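# Load the sawn bar into the lathe chuck and close up

## Task

Take the sawn bar off the rack on the workbench and put it into the lathe's chuck so that the clean end (not the one with the saw burr) sits against the stop steps at the back of all three jaws and the bar is coaxial with the spindle; get the chuck clamped on it and the lathe door shut, then release the bar and move the robot away, without the robot tipping over or being left leaning.

## Robot and tools

ROBOT. TidyBot++: one mobile base (0.54 m long, 0.50 m wide, 0.38 m high) on four powered casters, carrying a single seven-joint arm with a two-finger gripper. The shoulder sits 0.12 m ahead of the base centre and 0.68 m up. Segments: upper arm 0.42 m, forearm 0.31 m, hand 0.31 m to the hand point. The arm starts folded, hand down, reaching up to 0.08 m past the base front, elbow up to 1.15 m high. Cameras: base_camera and wrist_camera (the latter looks along the hand).

FRAMES. Everything is in metres. Base frame: origin on the floor below the base centre, x forward, y left, z up. Odometry frame: the base frame as it was at the scene start. hand_pose is the midpoint between the finger pads, in the base frame; its z axis runs out along the fingers, its y axis is the opening direction. base_odometry counts wheel turns only (slip shows as travel); heading in rad, left positive, -3.142 to 3.142. base_tilt is in degrees, forward and right positive.

TOOL execute_actions. Arguments: actions (a list holding exactly one action, or empty to just read state and images) and cameras (list of base_camera, wrist_camera or all; omitted/null means all, [] means none). An action may combine these keys, all starting together:
- base: relative moves from where the base currently is, along its own axes at the start of the command. translate_m (forward +, -2 to 2 m), strafe_m (left +, -2 to 2 m), rotate_rad (counter-clockwise from above +, -6.3 to 6.3 rad). translate and strafe together form one straight move.
- joints: absolute angle targets by name. joint_1_rad (whole arm about vertical, + is clockwise from above, unlimited), joint_2_rad shoulder (-2.249 to 2.249, 0 upper arm vertical, + leans forward), joint_3_rad (unlimited), joint_4_rad elbow (-2.579 to 2.579, negative bends forward when joint_3 is 3.14), joint_5_rad (unlimited), joint_6_rad wrist (-2.099 to 2.099, negative bends hand forward), joint_7_rad hand roll (unlimited; at 1.57 with hand down the fingers open left/right). Unlimited joints take the short way round, so send steps under half a turn. gripper_pos 0 (open) to 1 (closed); pad gap is about 85 x (1 - gripper_pos) mm.
- target: one absolute hand pose [x, y, z, qw, qx, qy, qz] in the base frame, metres plus unit quaternion, same layout as hand_pose. With target, joints may only contain gripper_pos.
- speeds: per-action top speed caps: translate_m/strafe_m 0.05 to 0.5 m/s (cap only one of the pair for a combined move), rotate_rad 0.1 to 1.57 rad/s.
- lathe: door "open"/"shut", chuck "clamp"/"open", air_blast true (2 s of air on the jaws; useless with a part in or near the chuck), or stop true alone. Unsent values are unchanged. The door and chuck always finish a started move.
Unknown keys make the call invalid; out-of-range values get it refused, and a refusal or a safety stop cancels the rest of that reply's motion calls.

TOOL wait: seconds 0 to 10, cameras as above; commands nothing and returns state and images.
TOOL zoom_image: camera plus region [x0, y0, x1, y1] in pixels from the top-left, at most 504 x 504, on that camera's latest image.
TOOL finished_scene: scene (1 or 2); ends the scene permanently, so the goal must already hold.

RESULTS. base_status, joint_status, hand_status: "done", "off_target" (stopped short, may still push), "contact_stop" or "time_out" (target dropped, holding), "not_followed" (a self-collision or reachability check withheld the arm; "pose unreachable" for targets), "torque_fault", "limit_stop_at_motor_heat". A base shown "done" may still have been blocked short. hand_status is done within 10 mm and 2 degrees; most target moves land within about 3 cm. hand_target is where the joint targets would put the hand. motor_effort is percent of max torque per joint, peak in brackets. Also reported: joint_positions, motor temperatures (same joint order), on_its_own, door_state (shut/open/between), chuck_state (open, clamped = gripping a bar of the right diameter, closed_empty, between), seat_state (home = part end covers and touches all three stop steps; open otherwise). Images may lag the state slightly; the pictures line lists their order. The simulation keeps running between calls.

PRACTICE. Fix hand error by adding (wanted - read) position to the last target; to hold still, resend hand_target, not hand_pose. Loads make the arm sag; never command a joint to its read angle while holding something. Target poses pointing forward, low and near the base can miss or drive the arm into the base; nothing stops the arm from hitting furniture or the base. A downward-pointing hand reaches at most about 0.94 m high, only close in. When a held part touches a surface, hand_pose stops dropping while efforts shift only slightly. The door slides across the machine front with a protruding handle and ignores the arm; the chuck is on the left as seen from the door, facing right. Face the burred end outward. Brief tugs may hit the held bar.

AVOID. Dropping the bar, releasing it while moving, slams, hard hits and strong pushes, heavy grip on a part still resting on something, fast swings with a load. Don't drive or turn while the arm is caught above about 0.6 m, or reach far out from folded over nearby furniture, or swing a stretched arm sideways: the robot can tip. Backing off or pulling the arm in rights a lean. Torque over 104.5 N m (joints 1-4) or 51.3 N m (5-7) stops the arm for 10 s. Long holds or stretched poses heat motors; at 75 °C the arm sinks.

Each tool is called as name([rows], argument=value, ...), one row to a line, values as JSON.

## Session

execute_actions(actions=[])

Scene clock: 0.00 s.
Motor temperatures (°C): [37 31 31 36 38 44 41]
base_odometry: x=+0.000 y=+0.000 heading=+0.000
base_tilt: forward=+0.3 right=-1.0
base_status: not commanded
joint_positions: joint_1_rad=+0.006 joint_2_rad=-0.314 joint_3_rad=+3.106 joint_4_rad=-2.555 joint_5_rad=-0.017 joint_6_rad=-0.858 joint_7_rad=+1.590 gripper_pos=+0.000
joint_status: not commanded
motor_effort: joint_1_rad=-1 joint_2_rad=-2 joint_3_rad=+0 joint_4_rad=+14 joint_5_rad=-1 joint_6_rad=+1 joint_7_rad=+0
hand_pose: x=+0.2483 y=+0.0078 z=+0.5757 quat_wxyz=(-0.001, +1.000, +0.018, +0.021) (m; base frame)
hand_target: x=+0.2480 y=+0.0078 z=+0.5755 quat_wxyz=(-0.001, +1.000, +0.018, +0.021) (m; base frame)
hand_status: not commanded
lathe: door_state=shut chuck_state=open seat_state=open
pictures: base_camera, wrist_camera
Images, in order (width x height): base_camera 644x364, wrist_camera 644x476.

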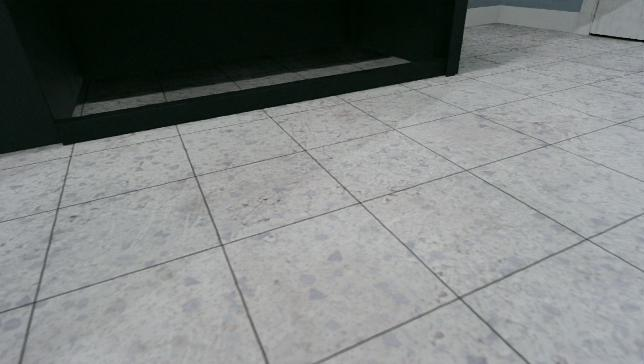

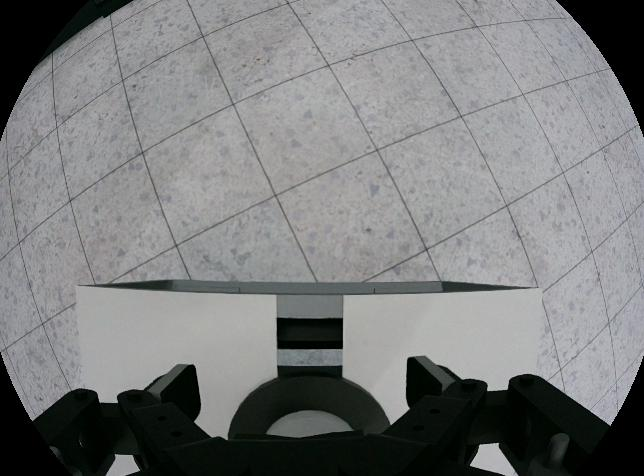

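execute_actions([
  {"joints": {"joint_6_rad": 0.6}},
])

Scene clock: 6.60 s.
Motor temperatures (°C): [37 31 31 36 38 44 41]
base_odometry: x=+0.000 y=+0.000 heading=+0.000
base_tilt: forward=+0.3 right=-1.0
base_status: not commanded
joint_positions: joint_1_rad=+0.006 joint_2_rad=-0.314 joint_3_rad=+3.106 joint_4_rad=-2.552 joint_5_rad=-0.017 joint_6_rad=+0.544 joint_7_rad=+1.590 gripper_pos=+0.000
joint_status: all done
motor_effort: joint_1_rad=-1(1) joint_2_rad=-7(8) joint_3_rad=+1(1) joint_4_rad=+19(20) joint_5_rad=-1(1) joint_6_rad=+9(9) joint_7_rad=+0(1)
hand_pose: x=+0.5443 y=+0.0121 z=+0.8489 quat_wxyz=(+0.000, +0.749, +0.013, +0.662) (m; base frame)
hand_target: x=+0.5453 y=+0.0121 z=+0.8647 quat_wxyz=(+0.000, +0.731, +0.012, +0.682) (m; base frame)
hand_status: not commanded
lathe: door_state=shut chuck_state=open seat_state=open
pictures: base_camera, wrist_camera
Images, in order (width x height): base_camera 644x364, wrist_camera 644x476.

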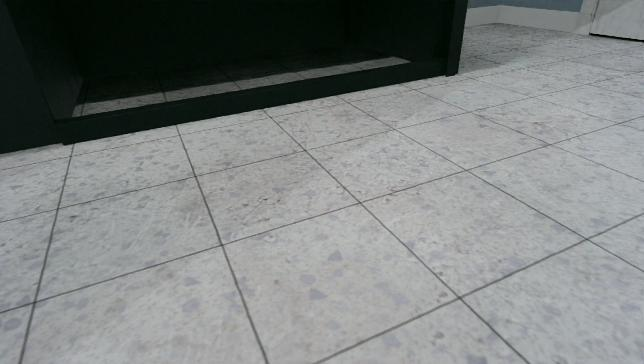

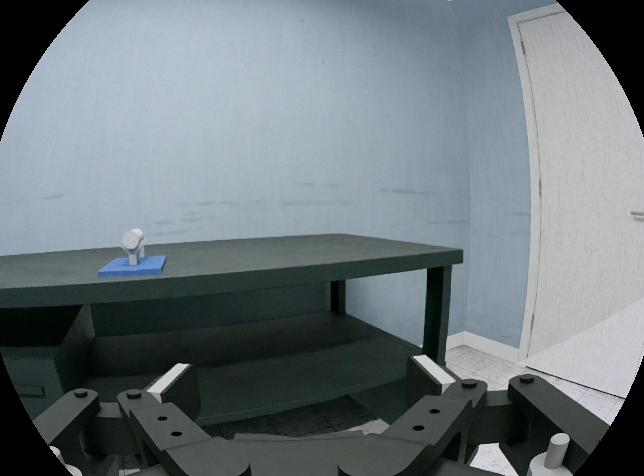

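zoom_image(camera="wrist_camera", region=[60, 200, 220, 300])

execute_actions([
  {"joints": {"joint_1_rad": -1.5, "joint_6_rad": 0.75}},
], cameras=["wrist_camera"])

Scaled by 3.150.

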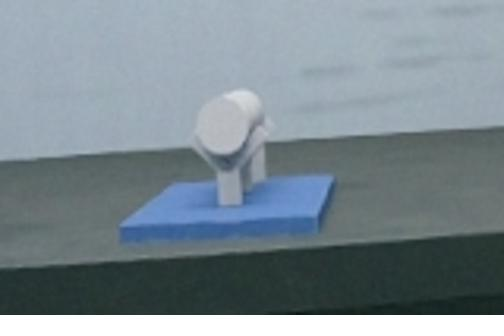

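Scene clock: 11.80 s.
Motor temperatures (°C): [37 31 31 36 38 44 41]
base_odometry: x=+0.000 y=+0.000 heading=+0.000
base_tilt: forward=+0.3 right=-1.0
base_status: not commanded
joint_positions: joint_1_rad=-1.480 joint_2_rad=-0.314 joint_3_rad=+3.106 joint_4_rad=-2.552 joint_5_rad=-0.017 joint_6_rad=+0.693 joint_7_rad=+1.590 gripper_pos=+0.000
joint_status: all done
motor_effort: joint_1_rad=-1(2) joint_2_rad=-7(8) joint_3_rad=+1(1) joint_4_rad=+20(20) joint_5_rad=+0(1) joint_6_rad=+8(10) joint_7_rad=+0(1)
hand_pose: x=+0.1429 y=+0.4270 z=+0.8951 quat_wxyz=(-0.485, +0.506, +0.481, +0.527) (m; base frame)
hand_target: x=+0.1345 y=+0.4260 z=+0.9113 quat_wxyz=(-0.502, +0.487, +0.472, +0.536) (m; base frame)
hand_status: not commanded
lathe: door_state=shut chuck_state=open seat_state=open
pictures: wrist_camera
Images, in order (width x height): wrist_camera 644x476.

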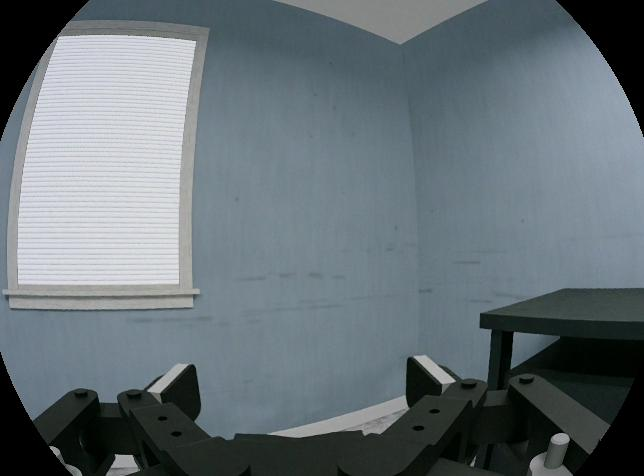

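execute_actions([
  {"joints": {"joint_1_rad": -3.0, "joint_6_rad": 0.75}},
], cameras=["wrist_camera"])

execute_actions([
  {"joints": {"joint_1_rad": -4.3, "joint_6_rad": 0.75}},
], cameras=["wrist_camera"])

Scene clock: 17.17 s.
Motor temperatures (°C): [37 30 31 36 38 44 41]
base_odometry: x=+0.000 y=+0.000 heading=+0.000
base_tilt: forward=+0.3 right=-1.0
base_status: not commanded
joint_positions: joint_1_rad=-2.980 joint_2_rad=-0.314 joint_3_rad=+3.106 joint_4_rad=-2.552 joint_5_rad=-0.017 joint_6_rad=+0.695 joint_7_rad=+1.590 gripper_pos=+0.000
joint_status: all done
motor_effort: joint_1_rad=-1(3) joint_2_rad=-7(8) joint_3_rad=+1(1) joint_4_rad=+19(20) joint_5_rad=+0(2) joint_6_rad=+9(10) joint_7_rad=+0(1)
hand_pose: x=-0.3053 y=+0.0540 z=+0.8956 quat_wxyz=(-0.714, +0.042, +0.696, +0.055) (m; base frame)
hand_target: x=-0.3048 y=+0.0456 z=+0.9113 quat_wxyz=(-0.733, +0.034, +0.678, +0.050) (m; base frame)
hand_status: not commanded
lathe: door_state=shut chuck_state=open seat_state=open
pictures: wrist_camera
Images, in order (width x height): wrist_camera 644x476.

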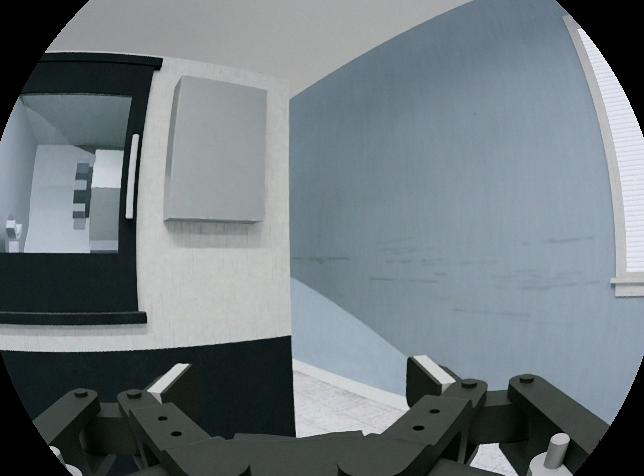

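Scene clock: 19.73 s.
Motor temperatures (°C): [37 30 31 36 38 44 41]
base_odometry: x=+0.000 y=+0.000 heading=+0.000
base_tilt: forward=+0.3 right=-1.0
base_status: not commanded
joint_positions: joint_1_rad=-4.280 joint_2_rad=-0.314 joint_3_rad=+3.106 joint_4_rad=-2.552 joint_5_rad=-0.017 joint_6_rad=+0.695 joint_7_rad=+1.590 gripper_pos=+0.000
joint_status: all done
motor_effort: joint_1_rad=-1(2) joint_2_rad=-7(8) joint_3_rad=+0(1) joint_4_rad=+19(20) joint_5_rad=+0(2) joint_6_rad=+9(10) joint_7_rad=+0(1)
hand_pose: x=-0.0465 y=-0.3943 z=+0.8957 quat_wxyz=(-0.602, -0.388, +0.580, -0.388) (m; base frame)
hand_target: x=-0.0383 y=-0.3962 z=+0.9113 quat_wxyz=(-0.614, -0.383, +0.560, -0.404) (m; base frame)
hand_status: not commanded
lathe: door_state=shut chuck_state=open seat_state=open
pictures: wrist_camera
Images, in order (width x height): wrist_camera 644x476.

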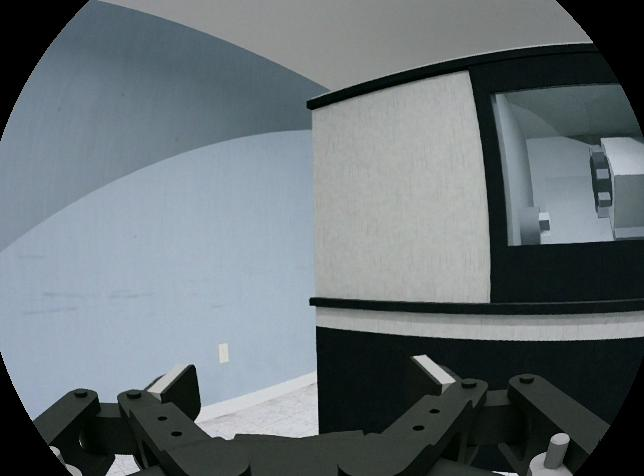

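execute_actions([
  {"joints": {"joint_1_rad": -3.65, "joint_6_rad": 0.75}, "lathe": {"door": "open"}},
], cameras=["wrist_camera"])

zoom_image(camera="wrist_camera", region=[100, 50, 500, 350])

Scene clock: 27.87 s.
Motor temperatures (°C): [37 30 31 36 38 44 41]
base_odometry: x=+0.000 y=+0.000 heading=+0.000
base_tilt: forward=+0.3 right=-1.0
base_status: not commanded
joint_positions: joint_1_rad=-3.669 joint_2_rad=-0.314 joint_3_rad=+3.106 joint_4_rad=-2.552 joint_5_rad=-0.017 joint_6_rad=+0.695 joint_7_rad=+1.590 gripper_pos=+0.000
joint_status: all done
motor_effort: joint_1_rad=-1(2) joint_2_rad=-7(8) joint_3_rad=+1(1) joint_4_rad=+19(20) joint_5_rad=-1(1) joint_6_rad=+9(10) joint_7_rad=+0(1)
hand_pose: x=-0.2428 y=-0.2280 z=+0.8957 quat_wxyz=(-0.691, -0.195, +0.669, -0.189) (m; base frame)
hand_target: x=-0.2460 y=-0.2202 z=+0.9113 quat_wxyz=(-0.711, -0.184, +0.653, -0.187) (m; base frame)
hand_status: not commanded
lathe: door_state=between chuck_state=open seat_state=open
pictures: wrist_camera
Images, in order (width x height): wrist_camera 644x476.

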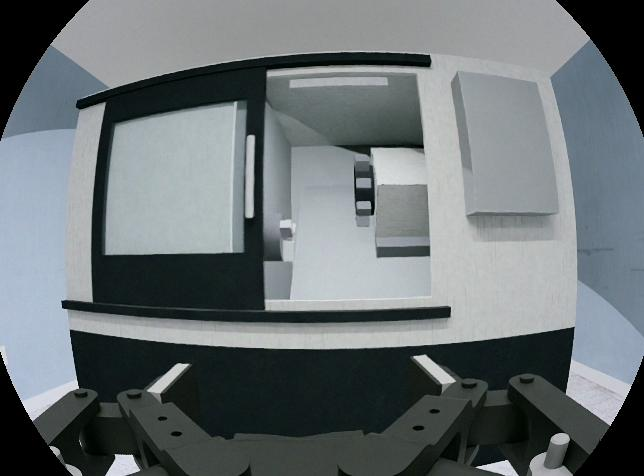

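Scaled by 1.260.

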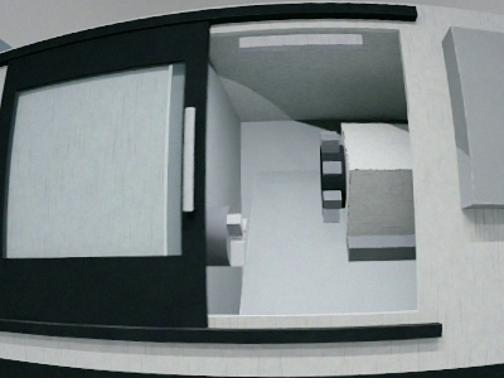

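wait(seconds=3, cameras=["wrist_camera"])

zoom_image(camera="wrist_camera", region=[200, 50, 450, 320])

Scene clock: 35.83 s.
Motor temperatures (°C): [37 30 31 36 38 44 41]
base_odometry: x=+0.000 y=+0.000 heading=+0.000
base_tilt: forward=+0.3 right=-1.0
base_status: not commanded
joint_positions: joint_1_rad=-3.669 joint_2_rad=-0.314 joint_3_rad=+3.106 joint_4_rad=-2.552 joint_5_rad=-0.017 joint_6_rad=+0.695 joint_7_rad=+1.590 gripper_pos=+0.000
joint_status: all done
motor_effort: joint_1_rad=-1(2) joint_2_rad=-8(8) joint_3_rad=+0(1) joint_4_rad=+20(20) joint_5_rad=-1(1) joint_6_rad=+9(10) joint_7_rad=+0(1)
hand_pose: x=-0.2428 y=-0.2280 z=+0.8958 quat_wxyz=(-0.691, -0.195, +0.669, -0.189) (m; base frame)
hand_target: x=-0.2460 y=-0.2202 z=+0.9113 quat_wxyz=(-0.711, -0.184, +0.653, -0.187) (m; base frame)
hand_status: not commanded
wait: 3.00 s; at rest from the start
lathe: door_state=open chuck_state=open seat_state=open
pictures: wrist_camera
Images, in order (width x height): wrist_camera 644x476.

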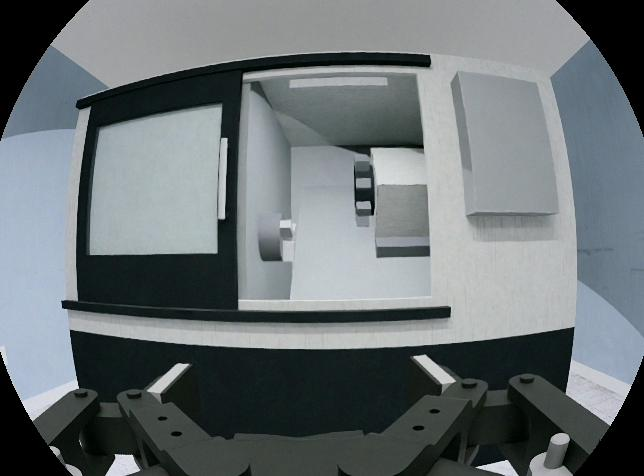

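Scaled by 1.867.

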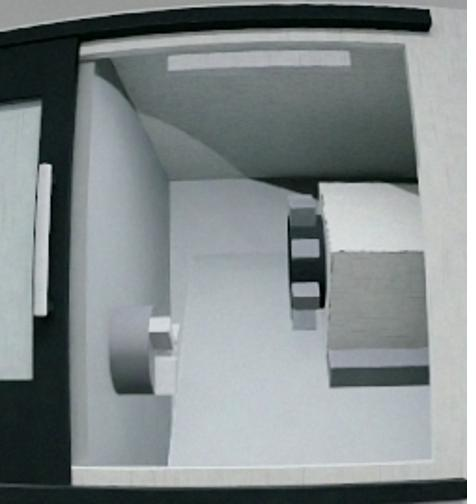

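execute_actions([
  {"base": {"rotate_rad": 0.43}, "joints": {"joint_1_rad": -6.28, "joint_6_rad": 0.55}},
], cameras=["wrist_camera"])

zoom_image(camera="wrist_camera", region=[220, 180, 420, 330])

Scene clock: 86.67 s.
Motor temperatures (°C): [36 30 31 36 38 44 41]
base_odometry: x=+0.000 y=+0.000 heading=+0.430
base_tilt: forward=+0.3 right=-1.0
base_status: done
joint_positions: joint_1_rad=-6.260 joint_2_rad=-0.314 joint_3_rad=+3.106 joint_4_rad=-2.552 joint_5_rad=-0.017 joint_6_rad=+0.617 joint_7_rad=+1.590 gripper_pos=+0.000
joint_status: all done
motor_effort: joint_1_rad=-1(3) joint_2_rad=-7(8) joint_3_rad=+0(1) joint_4_rad=+19(20) joint_5_rad=-1(2) joint_6_rad=+9(10) joint_7_rad=+0(1)
hand_pose: x=+0.5464 y=+0.0051 z=+0.8714 quat_wxyz=(-0.006, -0.725, -0.006, -0.689) (m; base frame)
hand_target: x=+0.5438 y=+0.0134 z=+0.8492 quat_wxyz=(+0.001, -0.748, -0.014, -0.663) (m; base frame)
hand_status: not commanded
lathe: door_state=open chuck_state=open seat_state=open
pictures: wrist_camera
Images, in order (width x height): wrist_camera 644x476.

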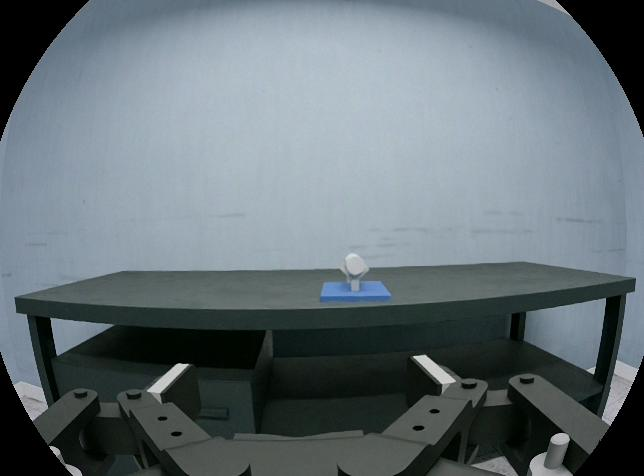

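Scaled by 2.520.

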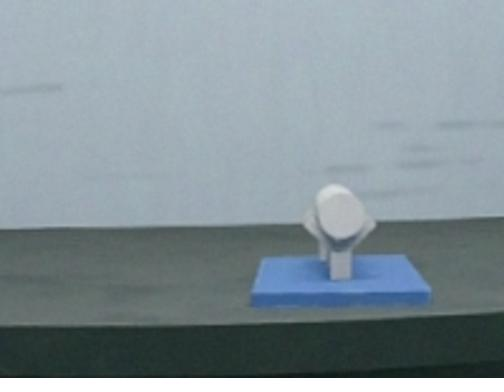

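execute_actions([
  {"base": {"translate_m": 0.45, "strafe_m": -0.03}, "joints": {"joint_2_rad": -0.6, "joint_4_rad": -2.2, "joint_6_rad": -0.6}},
], cameras=["wrist_camera"])

zoom_image(camera="wrist_camera", region=[220, 130, 420, 280])

Scene clock: 95.63 s.
Motor temperatures (°C): [36 30 31 36 38 44 41]
base_odometry: x=+0.422 y=+0.160 heading=+0.431
base_tilt: forward=+0.3 right=-1.0
base_status: done
joint_positions: joint_1_rad=-6.261 joint_2_rad=-0.584 joint_3_rad=+3.106 joint_4_rad=-2.209 joint_5_rad=-0.017 joint_6_rad=-0.534 joint_7_rad=+1.590 gripper_pos=+0.000
joint_status: all done
motor_effort: joint_1_rad=+0(1) joint_2_rad=-1(8) joint_3_rad=+1(1) joint_4_rad=+22(23) joint_5_rad=+0(2) joint_6_rad=+7(10) joint_7_rad=+0(1)
hand_pose: x=+0.4595 y=+0.0098 z=+0.8425 quat_wxyz=(-0.004, -0.882, -0.012, -0.472) (m; base frame)
hand_target: x=+0.4467 y=+0.0161 z=+0.8363 quat_wxyz=(+0.000, -0.891, -0.021, -0.453) (m; base frame)
hand_status: not commanded
lathe: door_state=open chuck_state=open seat_state=open
pictures: wrist_camera
Images, in order (width x height): wrist_camera 644x476.

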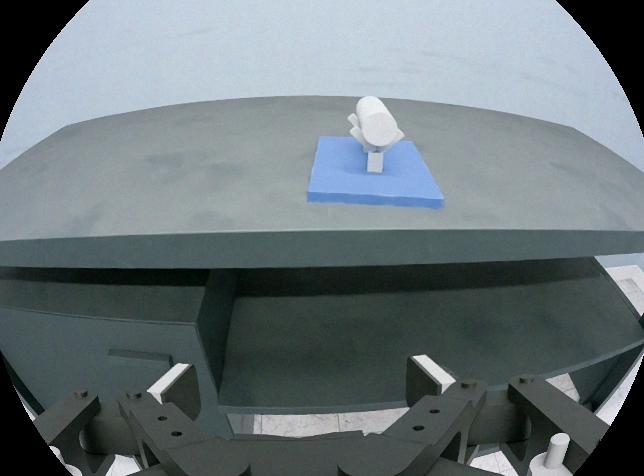

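Scaled by 2.520.

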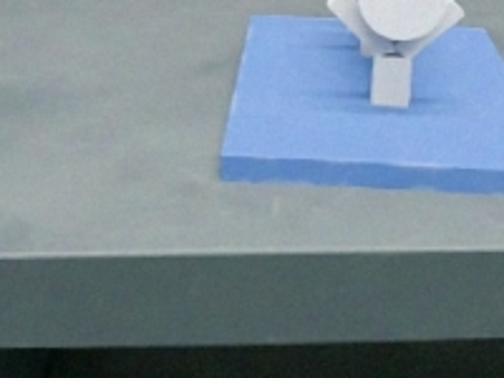

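zoom_image(camera="wrist_camera", region=[310, 80, 450, 220])

Scaled by 3.600.

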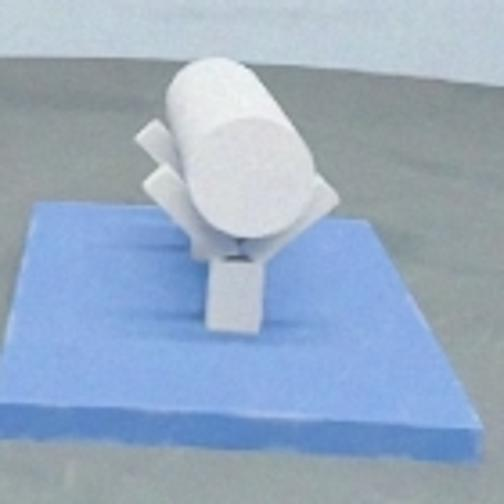

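execute_actions([
  {"base": {"translate_m": 0.28, "strafe_m": -0.055}, "joints": {"joint_1_rad": -6.2832, "joint_2_rad": -0.06, "joint_4_rad": -1.13, "joint_6_rad": -1.76}},
], cameras=["wrist_camera"])

zoom_image(camera="wrist_camera", region=[222, 140, 422, 340])

Scene clock: 163.63 s.
Motor temperatures (°C): [36 30 31 36 38 44 41]
base_odometry: x=+0.699 y=+0.227 heading=+0.431
base_tilt: forward=+0.3 right=-1.0
base_status: done
joint_positions: joint_1_rad=-6.263 joint_2_rad=-0.085 joint_3_rad=+3.106 joint_4_rad=-1.142 joint_5_rad=-0.017 joint_6_rad=-1.695 joint_7_rad=+1.590 gripper_pos=+0.000
joint_status: all done
motor_effort: joint_1_rad=-1(2) joint_2_rad=-14(15) joint_3_rad=+0(1) joint_4_rad=+18(24) joint_5_rad=-1(1) joint_6_rad=+3(9) joint_7_rad=+0(1)
hand_pose: x=+0.4747 y=+0.0129 z=+0.9679 quat_wxyz=(+0.006, -0.981, -0.020, -0.194) (m; base frame)
hand_target: x=+0.4641 y=+0.0195 z=+0.9564 quat_wxyz=(+0.008, -0.987, -0.030, -0.155) (m; base frame)
hand_status: not commanded
lathe: door_state=open chuck_state=open seat_state=open
pictures: wrist_camera
Images, in order (width x height): wrist_camera 644x476.

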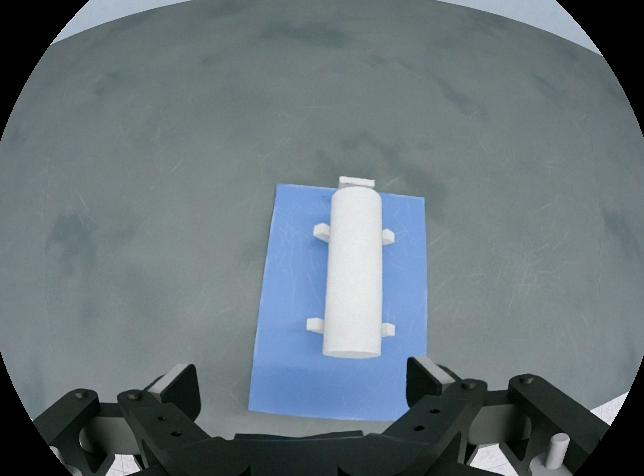

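Scaled by 2.520.

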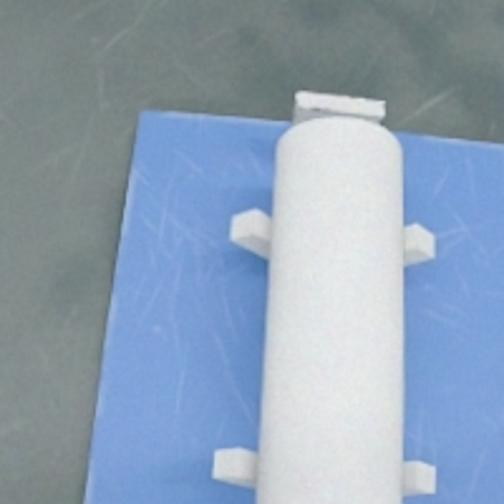

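zoom_image(camera="wrist_camera", region=[310, 165, 400, 255])

zoom_image(camera="wrist_camera", region=[305, 290, 405, 390])

Scaled by 5.600.

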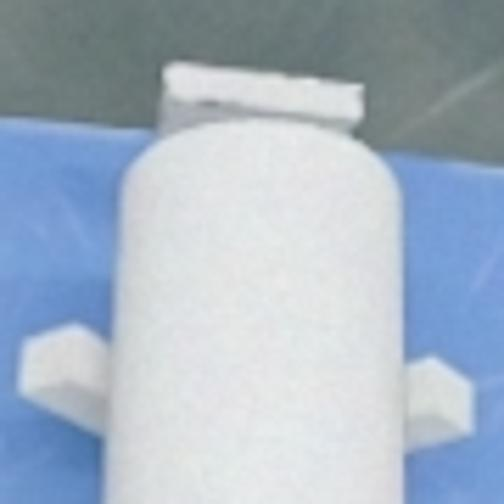

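Scaled by 5.040.

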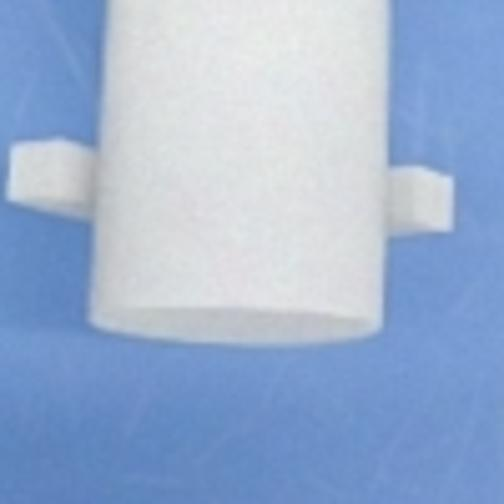

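execute_actions([
  {"joints": {"joint_2_rad": 0.36, "joint_4_rad": -0.66, "joint_6_rad": -2.09}},
], cameras=["wrist_camera"])

zoom_image(camera="wrist_camera", region=[250, 180, 450, 380])

Scene clock: 184.23 s.
Motor temperatures (°C): [36 30 31 36 38 44 41]
base_odometry: x=+0.699 y=+0.227 heading=+0.431
base_tilt: forward=+0.3 right=-1.0
base_status: not commanded
joint_positions: joint_1_rad=-6.263 joint_2_rad=+0.340 joint_3_rad=+3.106 joint_4_rad=-0.674 joint_5_rad=-0.017 joint_6_rad=-2.027 joint_7_rad=+1.590 gripper_pos=+0.000
joint_status: all done
motor_effort: joint_1_rad=-1(1) joint_2_rad=-28(30) joint_3_rad=+0(1) joint_4_rad=+15(18) joint_5_rad=+0(1) joint_6_rad=+1(4) joint_7_rad=+0(1)
hand_pose: x=+0.5571 y=+0.0090 z=+0.9353 quat_wxyz=(+0.013, -0.998, -0.020, -0.051) (m; base frame)
hand_target: x=+0.5441 y=+0.0171 z=+0.9293 quat_wxyz=(+0.014, -0.999, -0.031, -0.016) (m; base frame)
hand_status: not commanded
lathe: door_state=open chuck_state=open seat_state=open
pictures: wrist_camera
Images, in order (width x height): wrist_camera 644x476.

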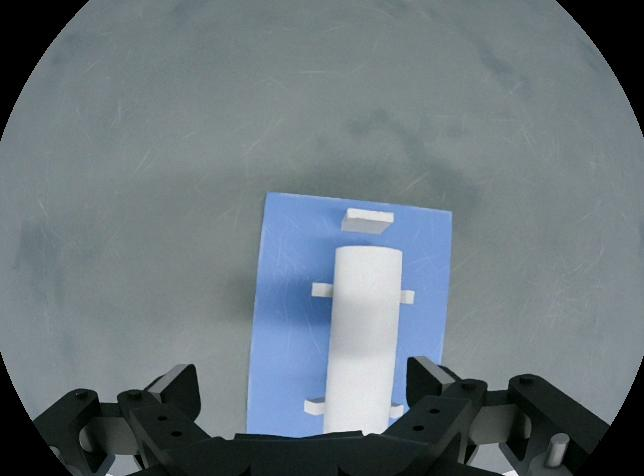

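Scaled by 2.520.

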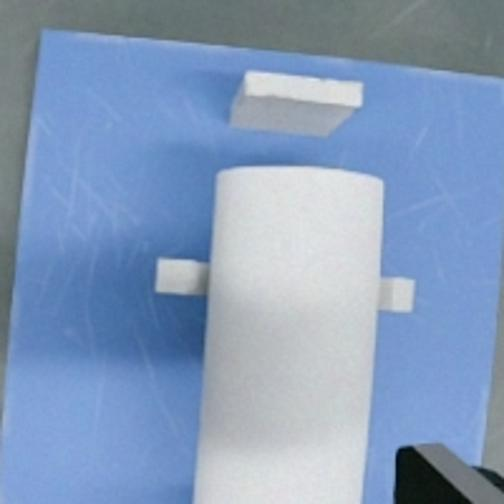

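execute_actions([
  {"joints": {"joint_2_rad": -0.79, "joint_4_rad": -1.92, "joint_6_rad": -1.0}},
], cameras=["wrist_camera"])

zoom_image(camera="wrist_camera", region=[300, 260, 410, 370])

Scene clock: 209.80 s.
Motor temperatures (°C): [36 31 31 36 38 44 41]
base_odometry: x=+0.699 y=+0.227 heading=+0.431
base_tilt: forward=+0.3 right=-1.0
base_status: not commanded
joint_positions: joint_1_rad=-6.263 joint_2_rad=-0.773 joint_3_rad=+3.106 joint_4_rad=-1.903 joint_5_rad=-0.017 joint_6_rad=-1.059 joint_7_rad=+1.590 gripper_pos=+0.000
joint_status: all done
motor_effort: joint_1_rad=-1(1) joint_2_rad=+7(30) joint_3_rad=+1(1) joint_4_rad=+20(21) joint_5_rad=+0(2) joint_6_rad=+7(8) joint_7_rad=+0(1)
hand_pose: x=+0.3630 y=+0.0136 z=+0.9360 quat_wxyz=(-0.006, -0.889, -0.016, -0.458) (m; base frame)
hand_target: x=+0.3677 y=+0.0188 z=+0.9464 quat_wxyz=(-0.001, -0.875, -0.025, -0.484) (m; base frame)
hand_status: not commanded
lathe: door_state=open chuck_state=open seat_state=open
pictures: wrist_camera
Images, in order (width x height): wrist_camera 644x476.

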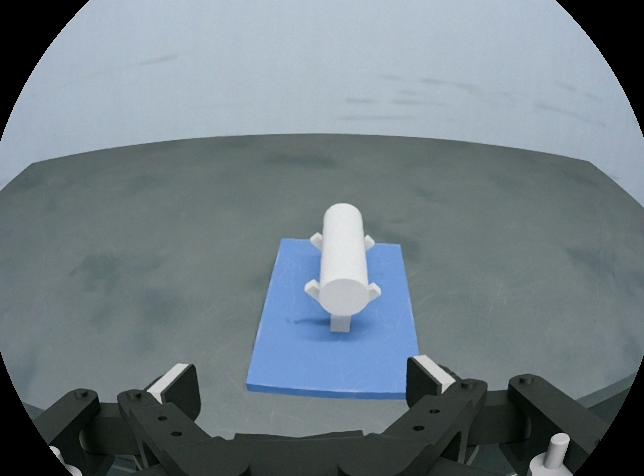

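Scaled by 4.582.

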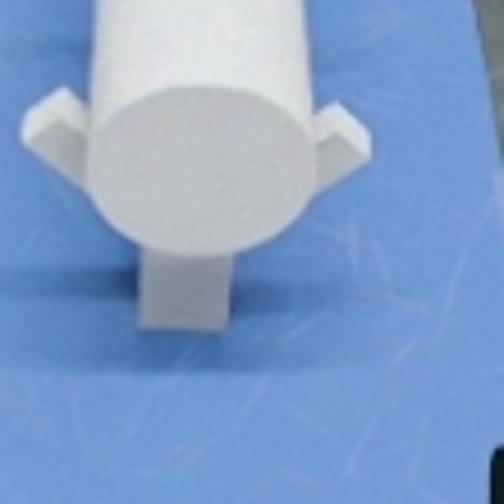

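execute_actions(actions=[], cameras=["base_camera"])

Scene clock: 242.07 s.
Motor temperatures (°C): [36 30 31 36 38 44 41]
base_odometry: x=+0.699 y=+0.227 heading=+0.431
base_tilt: forward=+0.3 right=-1.0
base_status: not commanded
joint_positions: joint_1_rad=-6.263 joint_2_rad=-0.773 joint_3_rad=+3.106 joint_4_rad=-1.904 joint_5_rad=-0.017 joint_6_rad=-1.056 joint_7_rad=+1.590 gripper_pos=+0.000
joint_status: all done
motor_effort: joint_1_rad=-1(1) joint_2_rad=+7(30) joint_3_rad=+1(1) joint_4_rad=+21(21) joint_5_rad=+0(2) joint_6_rad=+7(8) joint_7_rad=+0(1)
hand_pose: x=+0.3636 y=+0.0136 z=+0.9366 quat_wxyz=(-0.006, -0.888, -0.016, -0.459) (m; base frame)
hand_target: x=+0.3677 y=+0.0188 z=+0.9464 quat_wxyz=(-0.001, -0.875, -0.025, -0.484) (m; base frame)
hand_status: not commanded
lathe: door_state=open chuck_state=open seat_state=open
pictures: base_camera
Images, in order (width x height): base_camera 644x364.

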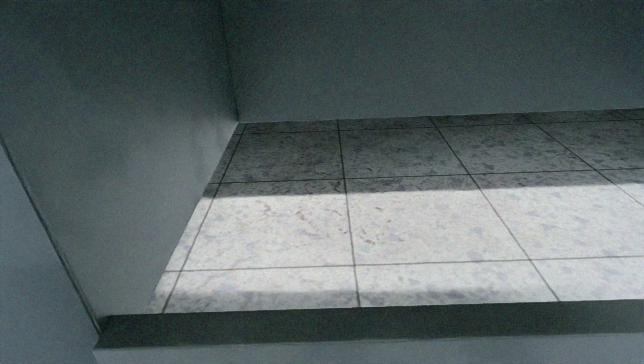

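execute_actions([
  {"target": [0.53, 0.2, 0.93, 0.328, 0.6461, -0.5872, 0.3607]},
], cameras=["wrist_camera"])

Scene clock: 260.57 s.
Motor temperatures (°C): [36 31 31 36 38 44 41]
base_odometry: x=+0.699 y=+0.227 heading=+0.431
base_tilt: forward=+0.3 right=-1.1
base_status: not commanded
joint_positions: joint_1_rad=-4.095 joint_2_rad=-0.979 joint_3_rad=+2.340 joint_4_rad=-0.138 joint_5_rad=-0.802 joint_6_rad=-2.009 joint_7_rad=+0.410 gripper_pos=+0.000
joint_status: not commanded
motor_effort: joint_1_rad=-1(6) joint_2_rad=+44(52) joint_3_rad=+6(9) joint_4_rad=-5(22) joint_5_rad=+6(8) joint_6_rad=+5(8) joint_7_rad=+0(1)
hand_pose: x=+0.6367 y=+0.2189 z=+1.0001 quat_wxyz=(-0.232, -0.669, +0.474, -0.523) (m; base frame)
hand_target: x=+0.6382 y=+0.2206 z=+0.9955 quat_wxyz=(-0.236, -0.670, +0.472, -0.523) (m; base frame)
hand_status: time_out (0.129 m and 25.4 deg from the pose sent, 0.250 m and 85.9 deg at the start; a joint's target at an end of its range on 300 of 300 steps)
lathe: door_state=open chuck_state=open seat_state=open
pictures: wrist_camera
Images, in order (width x height): wrist_camera 644x476.

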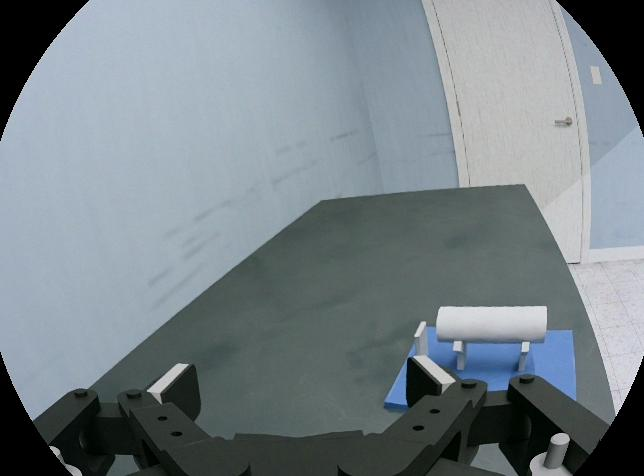

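zoom_image(camera="wrist_camera", region=[400, 270, 590, 410])

zoom_image(camera="wrist_camera", region=[405, 290, 475, 360])

Scaled by 2.653.

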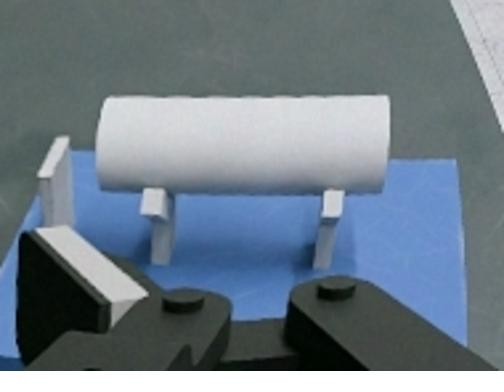

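Scaled by 7.200.

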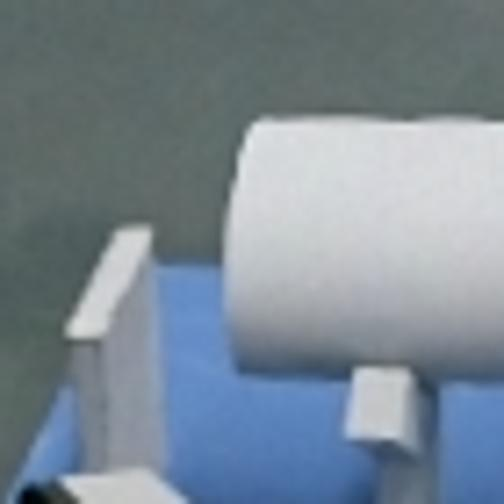

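execute_actions([
  {"base": {"translate_m": -0.3}},
], cameras=[])

execute_actions([
  {"joints": {"joint_1_rad": -6.2832, "joint_2_rad": -0.5, "joint_3_rad": 3.12, "joint_4_rad": -2.2, "joint_5_rad": 0.0, "joint_6_rad": -1.0, "joint_7_rad": 1.59}},
], cameras=["wrist_camera"])

Scene clock: 279.47 s.
Motor temperatures (°C): [36 31 31 36 38 44 41]
base_odometry: x=+0.427 y=+0.102 heading=+0.432
base_tilt: forward=+0.3 right=-1.1
base_status: done
joint_positions: joint_1_rad=-4.099 joint_2_rad=-0.975 joint_3_rad=+2.340 joint_4_rad=-0.138 joint_5_rad=-0.802 joint_6_rad=-2.009 joint_7_rad=+0.410 gripper_pos=+0.000
joint_status: not commanded
motor_effort: joint_1_rad=-1(4) joint_2_rad=+42(47) joint_3_rad=+6(7) joint_4_rad=-5(6) joint_5_rad=+6(7) joint_6_rad=+5(5) joint_7_rad=+0(1)
hand_pose: x=+0.6351 y=+0.2201 z=+1.0018 quat_wxyz=(-0.230, -0.670, +0.473, -0.524) (m; base frame)
hand_target: x=+0.6382 y=+0.2206 z=+0.9955 quat_wxyz=(-0.236, -0.670, +0.472, -0.523) (m; base frame)
hand_status: not commanded
lathe: door_state=open chuck_state=open seat_state=open
pictures: none
No camera images: "cameras" was empty.

Scene clock: 282.73 s.
Motor temperatures (°C): [36 31 31 36 38 44 41]
base_odometry: x=+0.427 y=+0.102 heading=+0.432
base_tilt: forward=+0.3 right=-1.0
base_status: not commanded
joint_positions: joint_1_rad=-6.263 joint_2_rad=-0.517 joint_3_rad=+3.094 joint_4_rad=-2.185 joint_5_rad=-0.060 joint_6_rad=-1.060 joint_7_rad=+1.542 gripper_pos=+0.000
joint_status: all done
motor_effort: joint_1_rad=-1(4) joint_2_rad=-1(45) joint_3_rad=+1(9) joint_4_rad=+20(22) joint_5_rad=-1(7) joint_6_rad=+4(8) joint_7_rad=+0(2)
hand_pose: x=+0.3481 y=+0.0239 z=+0.7319 quat_wxyz=(+0.022, -0.978, +0.010, -0.205) (m; base frame)
hand_target: x=+0.3618 y=+0.0064 z=+0.7290 quat_wxyz=(-0.005, -0.976, -0.020, -0.219) (m; base frame)
hand_status: not commanded
lathe: door_state=open chuck_state=open seat_state=open
pictures: wrist_camera
Images, in order (width x height): wrist_camera 644x476.

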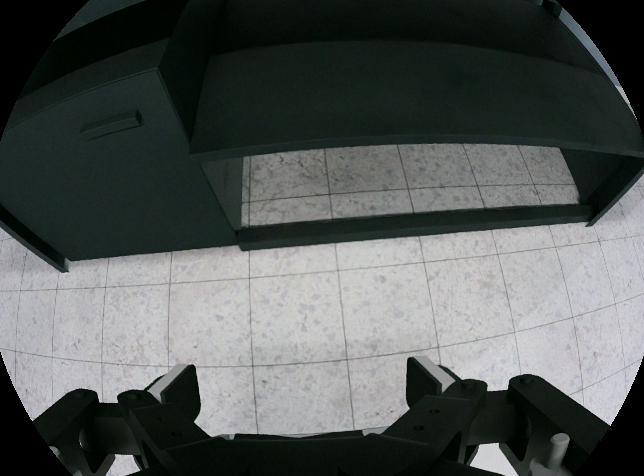

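execute_actions([
  {"joints": {"joint_1_rad": -6.28, "joint_2_rad": 0.42, "joint_3_rad": 3.14, "joint_4_rad": -0.645, "joint_5_rad": 0.0, "joint_6_rad": -2.05, "joint_7_rad": 1.59}},
], cameras=[])

execute_actions([
  {"base": {"translate_m": 0.36}},
], cameras=["wrist_camera", "base_camera"])

zoom_image(camera="wrist_camera", region=[290, 200, 440, 350])

Scene clock: 298.83 s.
Motor temperatures (°C): [36 31 31 36 38 44 41]
base_odometry: x=+0.427 y=+0.102 heading=+0.431
base_tilt: forward=+0.3 right=-1.0
base_status: not commanded
joint_positions: joint_1_rad=-6.263 joint_2_rad=+0.391 joint_3_rad=+3.114 joint_4_rad=-0.658 joint_5_rad=-0.057 joint_6_rad=-1.986 joint_7_rad=+1.545 gripper_pos=+0.000
joint_status: all done
motor_effort: joint_1_rad=-1(2) joint_2_rad=-30(31) joint_3_rad=+0(2) joint_4_rad=+16(21) joint_5_rad=-1(2) joint_6_rad=+1(5) joint_7_rad=+0(2)
hand_pose: x=+0.5841 y=+0.0177 z=+0.9189 quat_wxyz=(+0.032, -0.998, -0.003, -0.053) (m; base frame)
hand_target: x=+0.5738 y=+0.0004 z=+0.9071 quat_wxyz=(+0.000, -1.000, -0.009, -0.013) (m; base frame)
hand_status: not commanded
lathe: door_state=open chuck_state=open seat_state=open
pictures: none
No camera images: "cameras" was empty.

Scene clock: 301.00 s.
Motor temperatures (°C): [36 31 31 36 38 44 41]
base_odometry: x=+0.754 y=+0.252 heading=+0.432
base_tilt: forward=+0.3 right=-1.1
base_status: done
joint_positions: joint_1_rad=-6.265 joint_2_rad=+0.412 joint_3_rad=+3.116 joint_4_rad=-0.653 joint_5_rad=-0.056 joint_6_rad=-1.997 joint_7_rad=+1.545 gripper_pos=+0.000
joint_status: not commanded
motor_effort: joint_1_rad=-1(2) joint_2_rad=-31(35) joint_3_rad=+0(1) joint_4_rad=+16(17) joint_5_rad=+0(2) joint_6_rad=+1(3) joint_7_rad=+0(1)
hand_pose: x=+0.5864 y=+0.0172 z=+0.9101 quat_wxyz=(+0.031, -0.999, -0.002, -0.039) (m; base frame)
hand_target: x=+0.5738 y=+0.0004 z=+0.9071 quat_wxyz=(+0.000, -1.000, -0.009, -0.013) (m; base frame)
hand_status: not commanded
lathe: door_state=open chuck_state=open seat_state=open
pictures: base_camera, wrist_camera
Images, in order (width x height): base_camera 644x364, wrist_camera 644x476.

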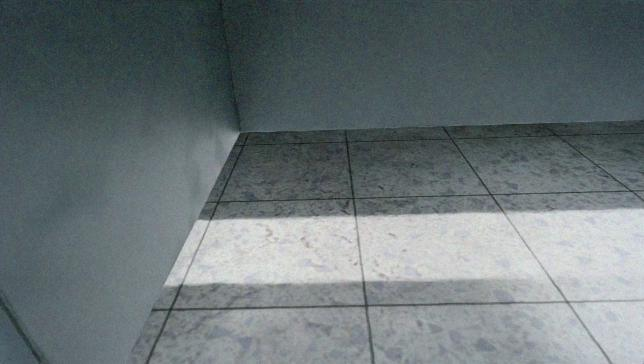

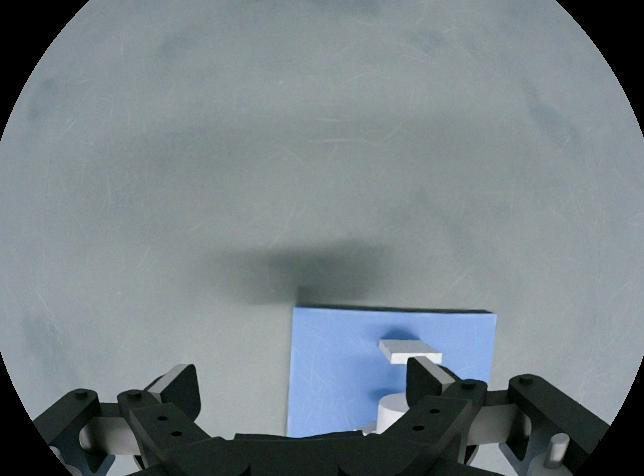

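Scaled by 3.360.

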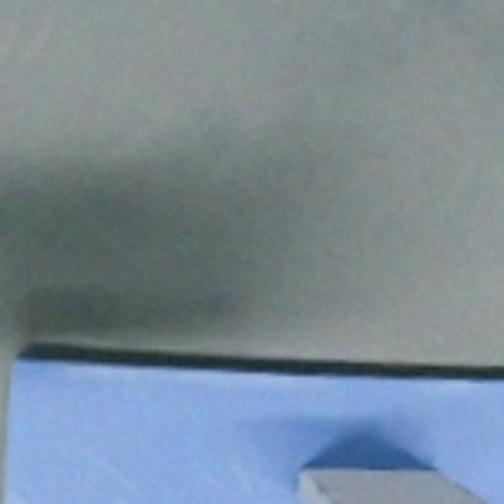

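execute_actions([
  {"joints": {"joint_1_rad": -6.16, "joint_2_rad": 0.35, "joint_3_rad": 3.14, "joint_4_rad": -0.74, "joint_5_rad": 0.0, "joint_6_rad": -2.06, "joint_7_rad": 1.59}},
], cameras=["wrist_camera"])

zoom_image(camera="wrist_camera", region=[260, 300, 400, 440])

Scene clock: 306.83 s.
Motor temperatures (°C): [36 31 31 36 38 44 41]
base_odometry: x=+0.754 y=+0.252 heading=+0.432
base_tilt: forward=+0.3 right=-1.0
base_status: not commanded
joint_positions: joint_1_rad=-6.169 joint_2_rad=+0.349 joint_3_rad=+3.122 joint_4_rad=-0.724 joint_5_rad=-0.051 joint_6_rad=-2.006 joint_7_rad=+1.545 gripper_pos=+0.000
joint_status: all done
motor_effort: joint_1_rad=-1(3) joint_2_rad=-29(32) joint_3_rad=+0(2) joint_4_rad=+16(17) joint_5_rad=-1(3) joint_6_rad=+1(1) joint_7_rad=+0(1)
hand_pose: x=+0.5577 y=-0.0278 z=+0.9168 quat_wxyz=(+0.025, -0.998, +0.049, -0.032) (m; base frame)
hand_target: x=+0.5364 y=-0.0498 z=+0.9112 quat_wxyz=(+0.001, -0.999, +0.051, +0.004) (m; base frame)
hand_status: not commanded
lathe: door_state=open chuck_state=open seat_state=open
pictures: wrist_camera
Images, in order (width x height): wrist_camera 644x476.

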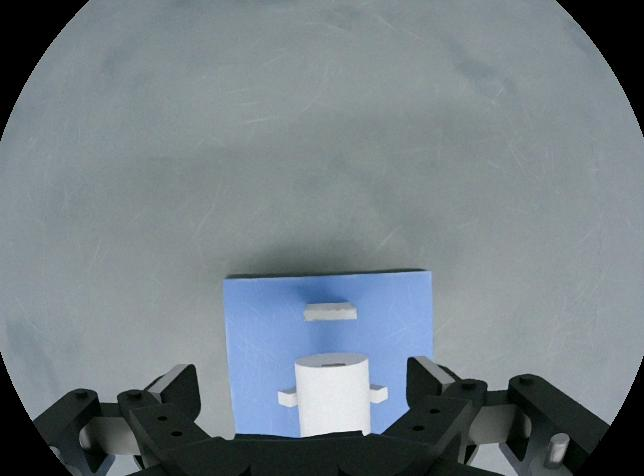

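Scaled by 3.600.

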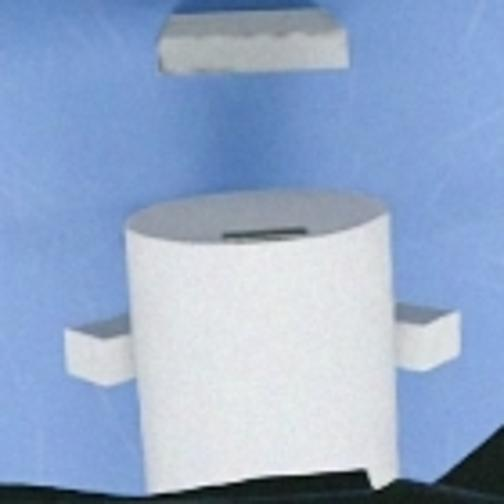

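zoom_image(camera="wrist_camera", region=[290, 340, 380, 400])

Scaled by 5.600.

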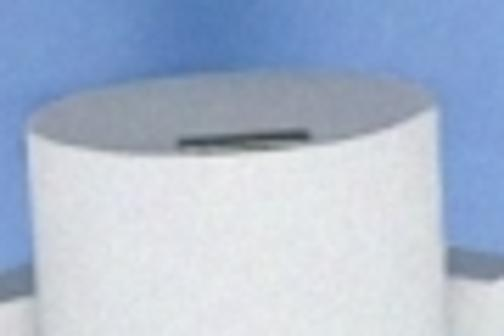

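execute_actions([
  {"joints": {"joint_1_rad": -6.24, "joint_2_rad": 0.30, "joint_3_rad": 3.15, "joint_4_rad": -0.76, "joint_5_rad": 0.05, "joint_6_rad": -2.095, "joint_7_rad": -1.55}},
], cameras=["wrist_camera"])

zoom_image(camera="wrist_camera", region=[222, 220, 422, 420])

Scene clock: 405.00 s.
Motor temperatures (°C): [36 32 31 36 38 43 41]
base_odometry: x=+0.754 y=+0.252 heading=+0.432
base_tilt: forward=+0.3 right=-1.0
base_status: not commanded
joint_positions: joint_1_rad=-6.220 joint_2_rad=+0.307 joint_3_rad=+3.124 joint_4_rad=-0.743 joint_5_rad=-0.009 joint_6_rad=-2.033 joint_7_rad=-1.506 gripper_pos=+0.000
joint_status: all done
motor_effort: joint_1_rad=-1(2) joint_2_rad=-27(30) joint_3_rad=+0(1) joint_4_rad=+15(17) joint_5_rad=+0(2) joint_6_rad=+0(2) joint_7_rad=+1(2)
hand_pose: x=+0.5363 y=-0.0170 z=+0.9290 quat_wxyz=(+0.030, -0.011, +0.999, +0.005) (m; base frame)
hand_target: x=+0.5122 y=-0.0317 z=+0.9265 quat_wxyz=(-0.008, +0.028, +0.999, -0.023) (m; base frame)
hand_status: not commanded
lathe: door_state=open chuck_state=open seat_state=open
pictures: wrist_camera
Images, in order (width x height): wrist_camera 644x476.

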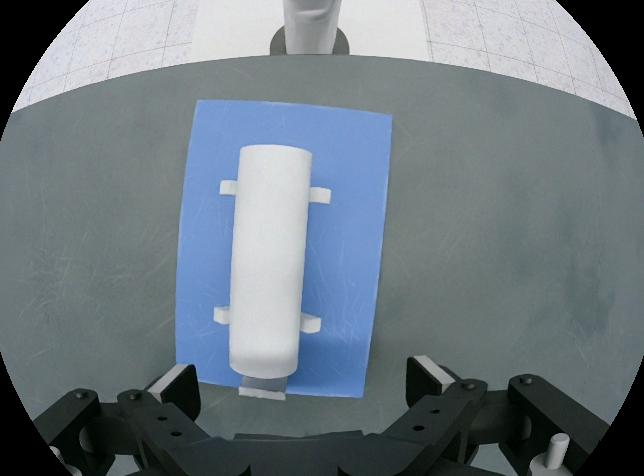

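Scaled by 2.520.

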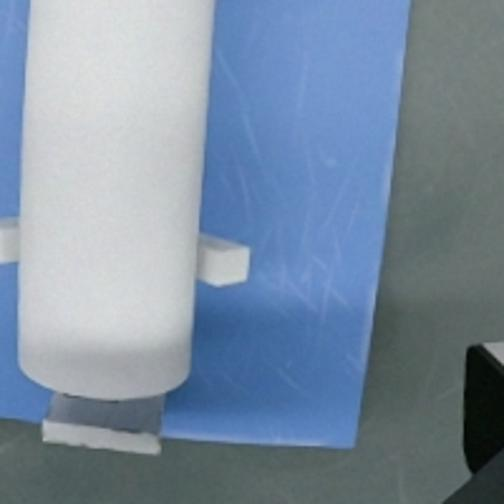

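execute_actions([
  {"joints": {"joint_1_rad": -6.16, "joint_2_rad": 0.265, "joint_3_rad": 3.15, "joint_4_rad": -0.80, "joint_5_rad": 0.05, "joint_6_rad": -2.099, "joint_7_rad": -1.52}},
], cameras=["wrist_camera"])

zoom_image(camera="wrist_camera", region=[222, 130, 422, 330])

Scene clock: 434.80 s.
Motor temperatures (°C): [36 32 31 36 38 43 41]
base_odometry: x=+0.754 y=+0.252 heading=+0.432
base_tilt: forward=+0.3 right=-1.0
base_status: not commanded
joint_positions: joint_1_rad=-6.170 joint_2_rad=+0.268 joint_3_rad=+3.130 joint_4_rad=-0.784 joint_5_rad=-0.004 joint_6_rad=-2.039 joint_7_rad=-1.506 gripper_pos=+0.000
joint_status: all done
motor_effort: joint_1_rad=-1(2) joint_2_rad=-25(28) joint_3_rad=+0(2) joint_4_rad=+15(16) joint_5_rad=+0(2) joint_6_rad=+0(1) joint_7_rad=+0(1)
hand_pose: x=+0.5173 y=-0.0388 z=+0.9324 quat_wxyz=(+0.025, +0.018, +1.000, +0.001) (m; base frame)
hand_target: x=+0.4924 y=-0.0610 z=+0.9293 quat_wxyz=(-0.013, +0.053, +0.998, -0.022) (m; base frame)
hand_status: not commanded
lathe: door_state=open chuck_state=open seat_state=open
pictures: wrist_camera
Images, in order (width x height): wrist_camera 644x476.

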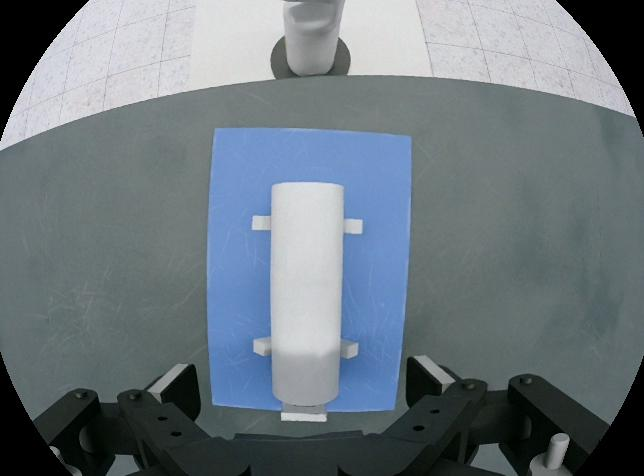

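Scaled by 2.520.

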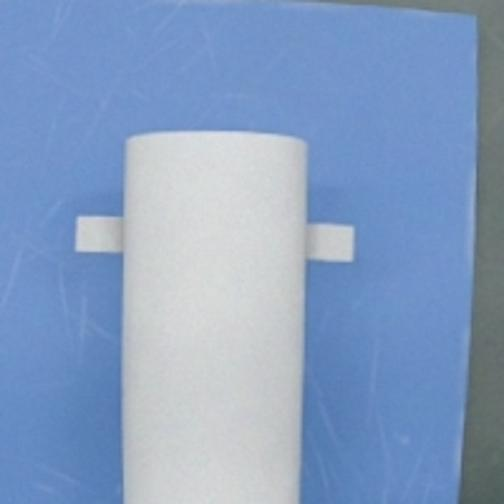

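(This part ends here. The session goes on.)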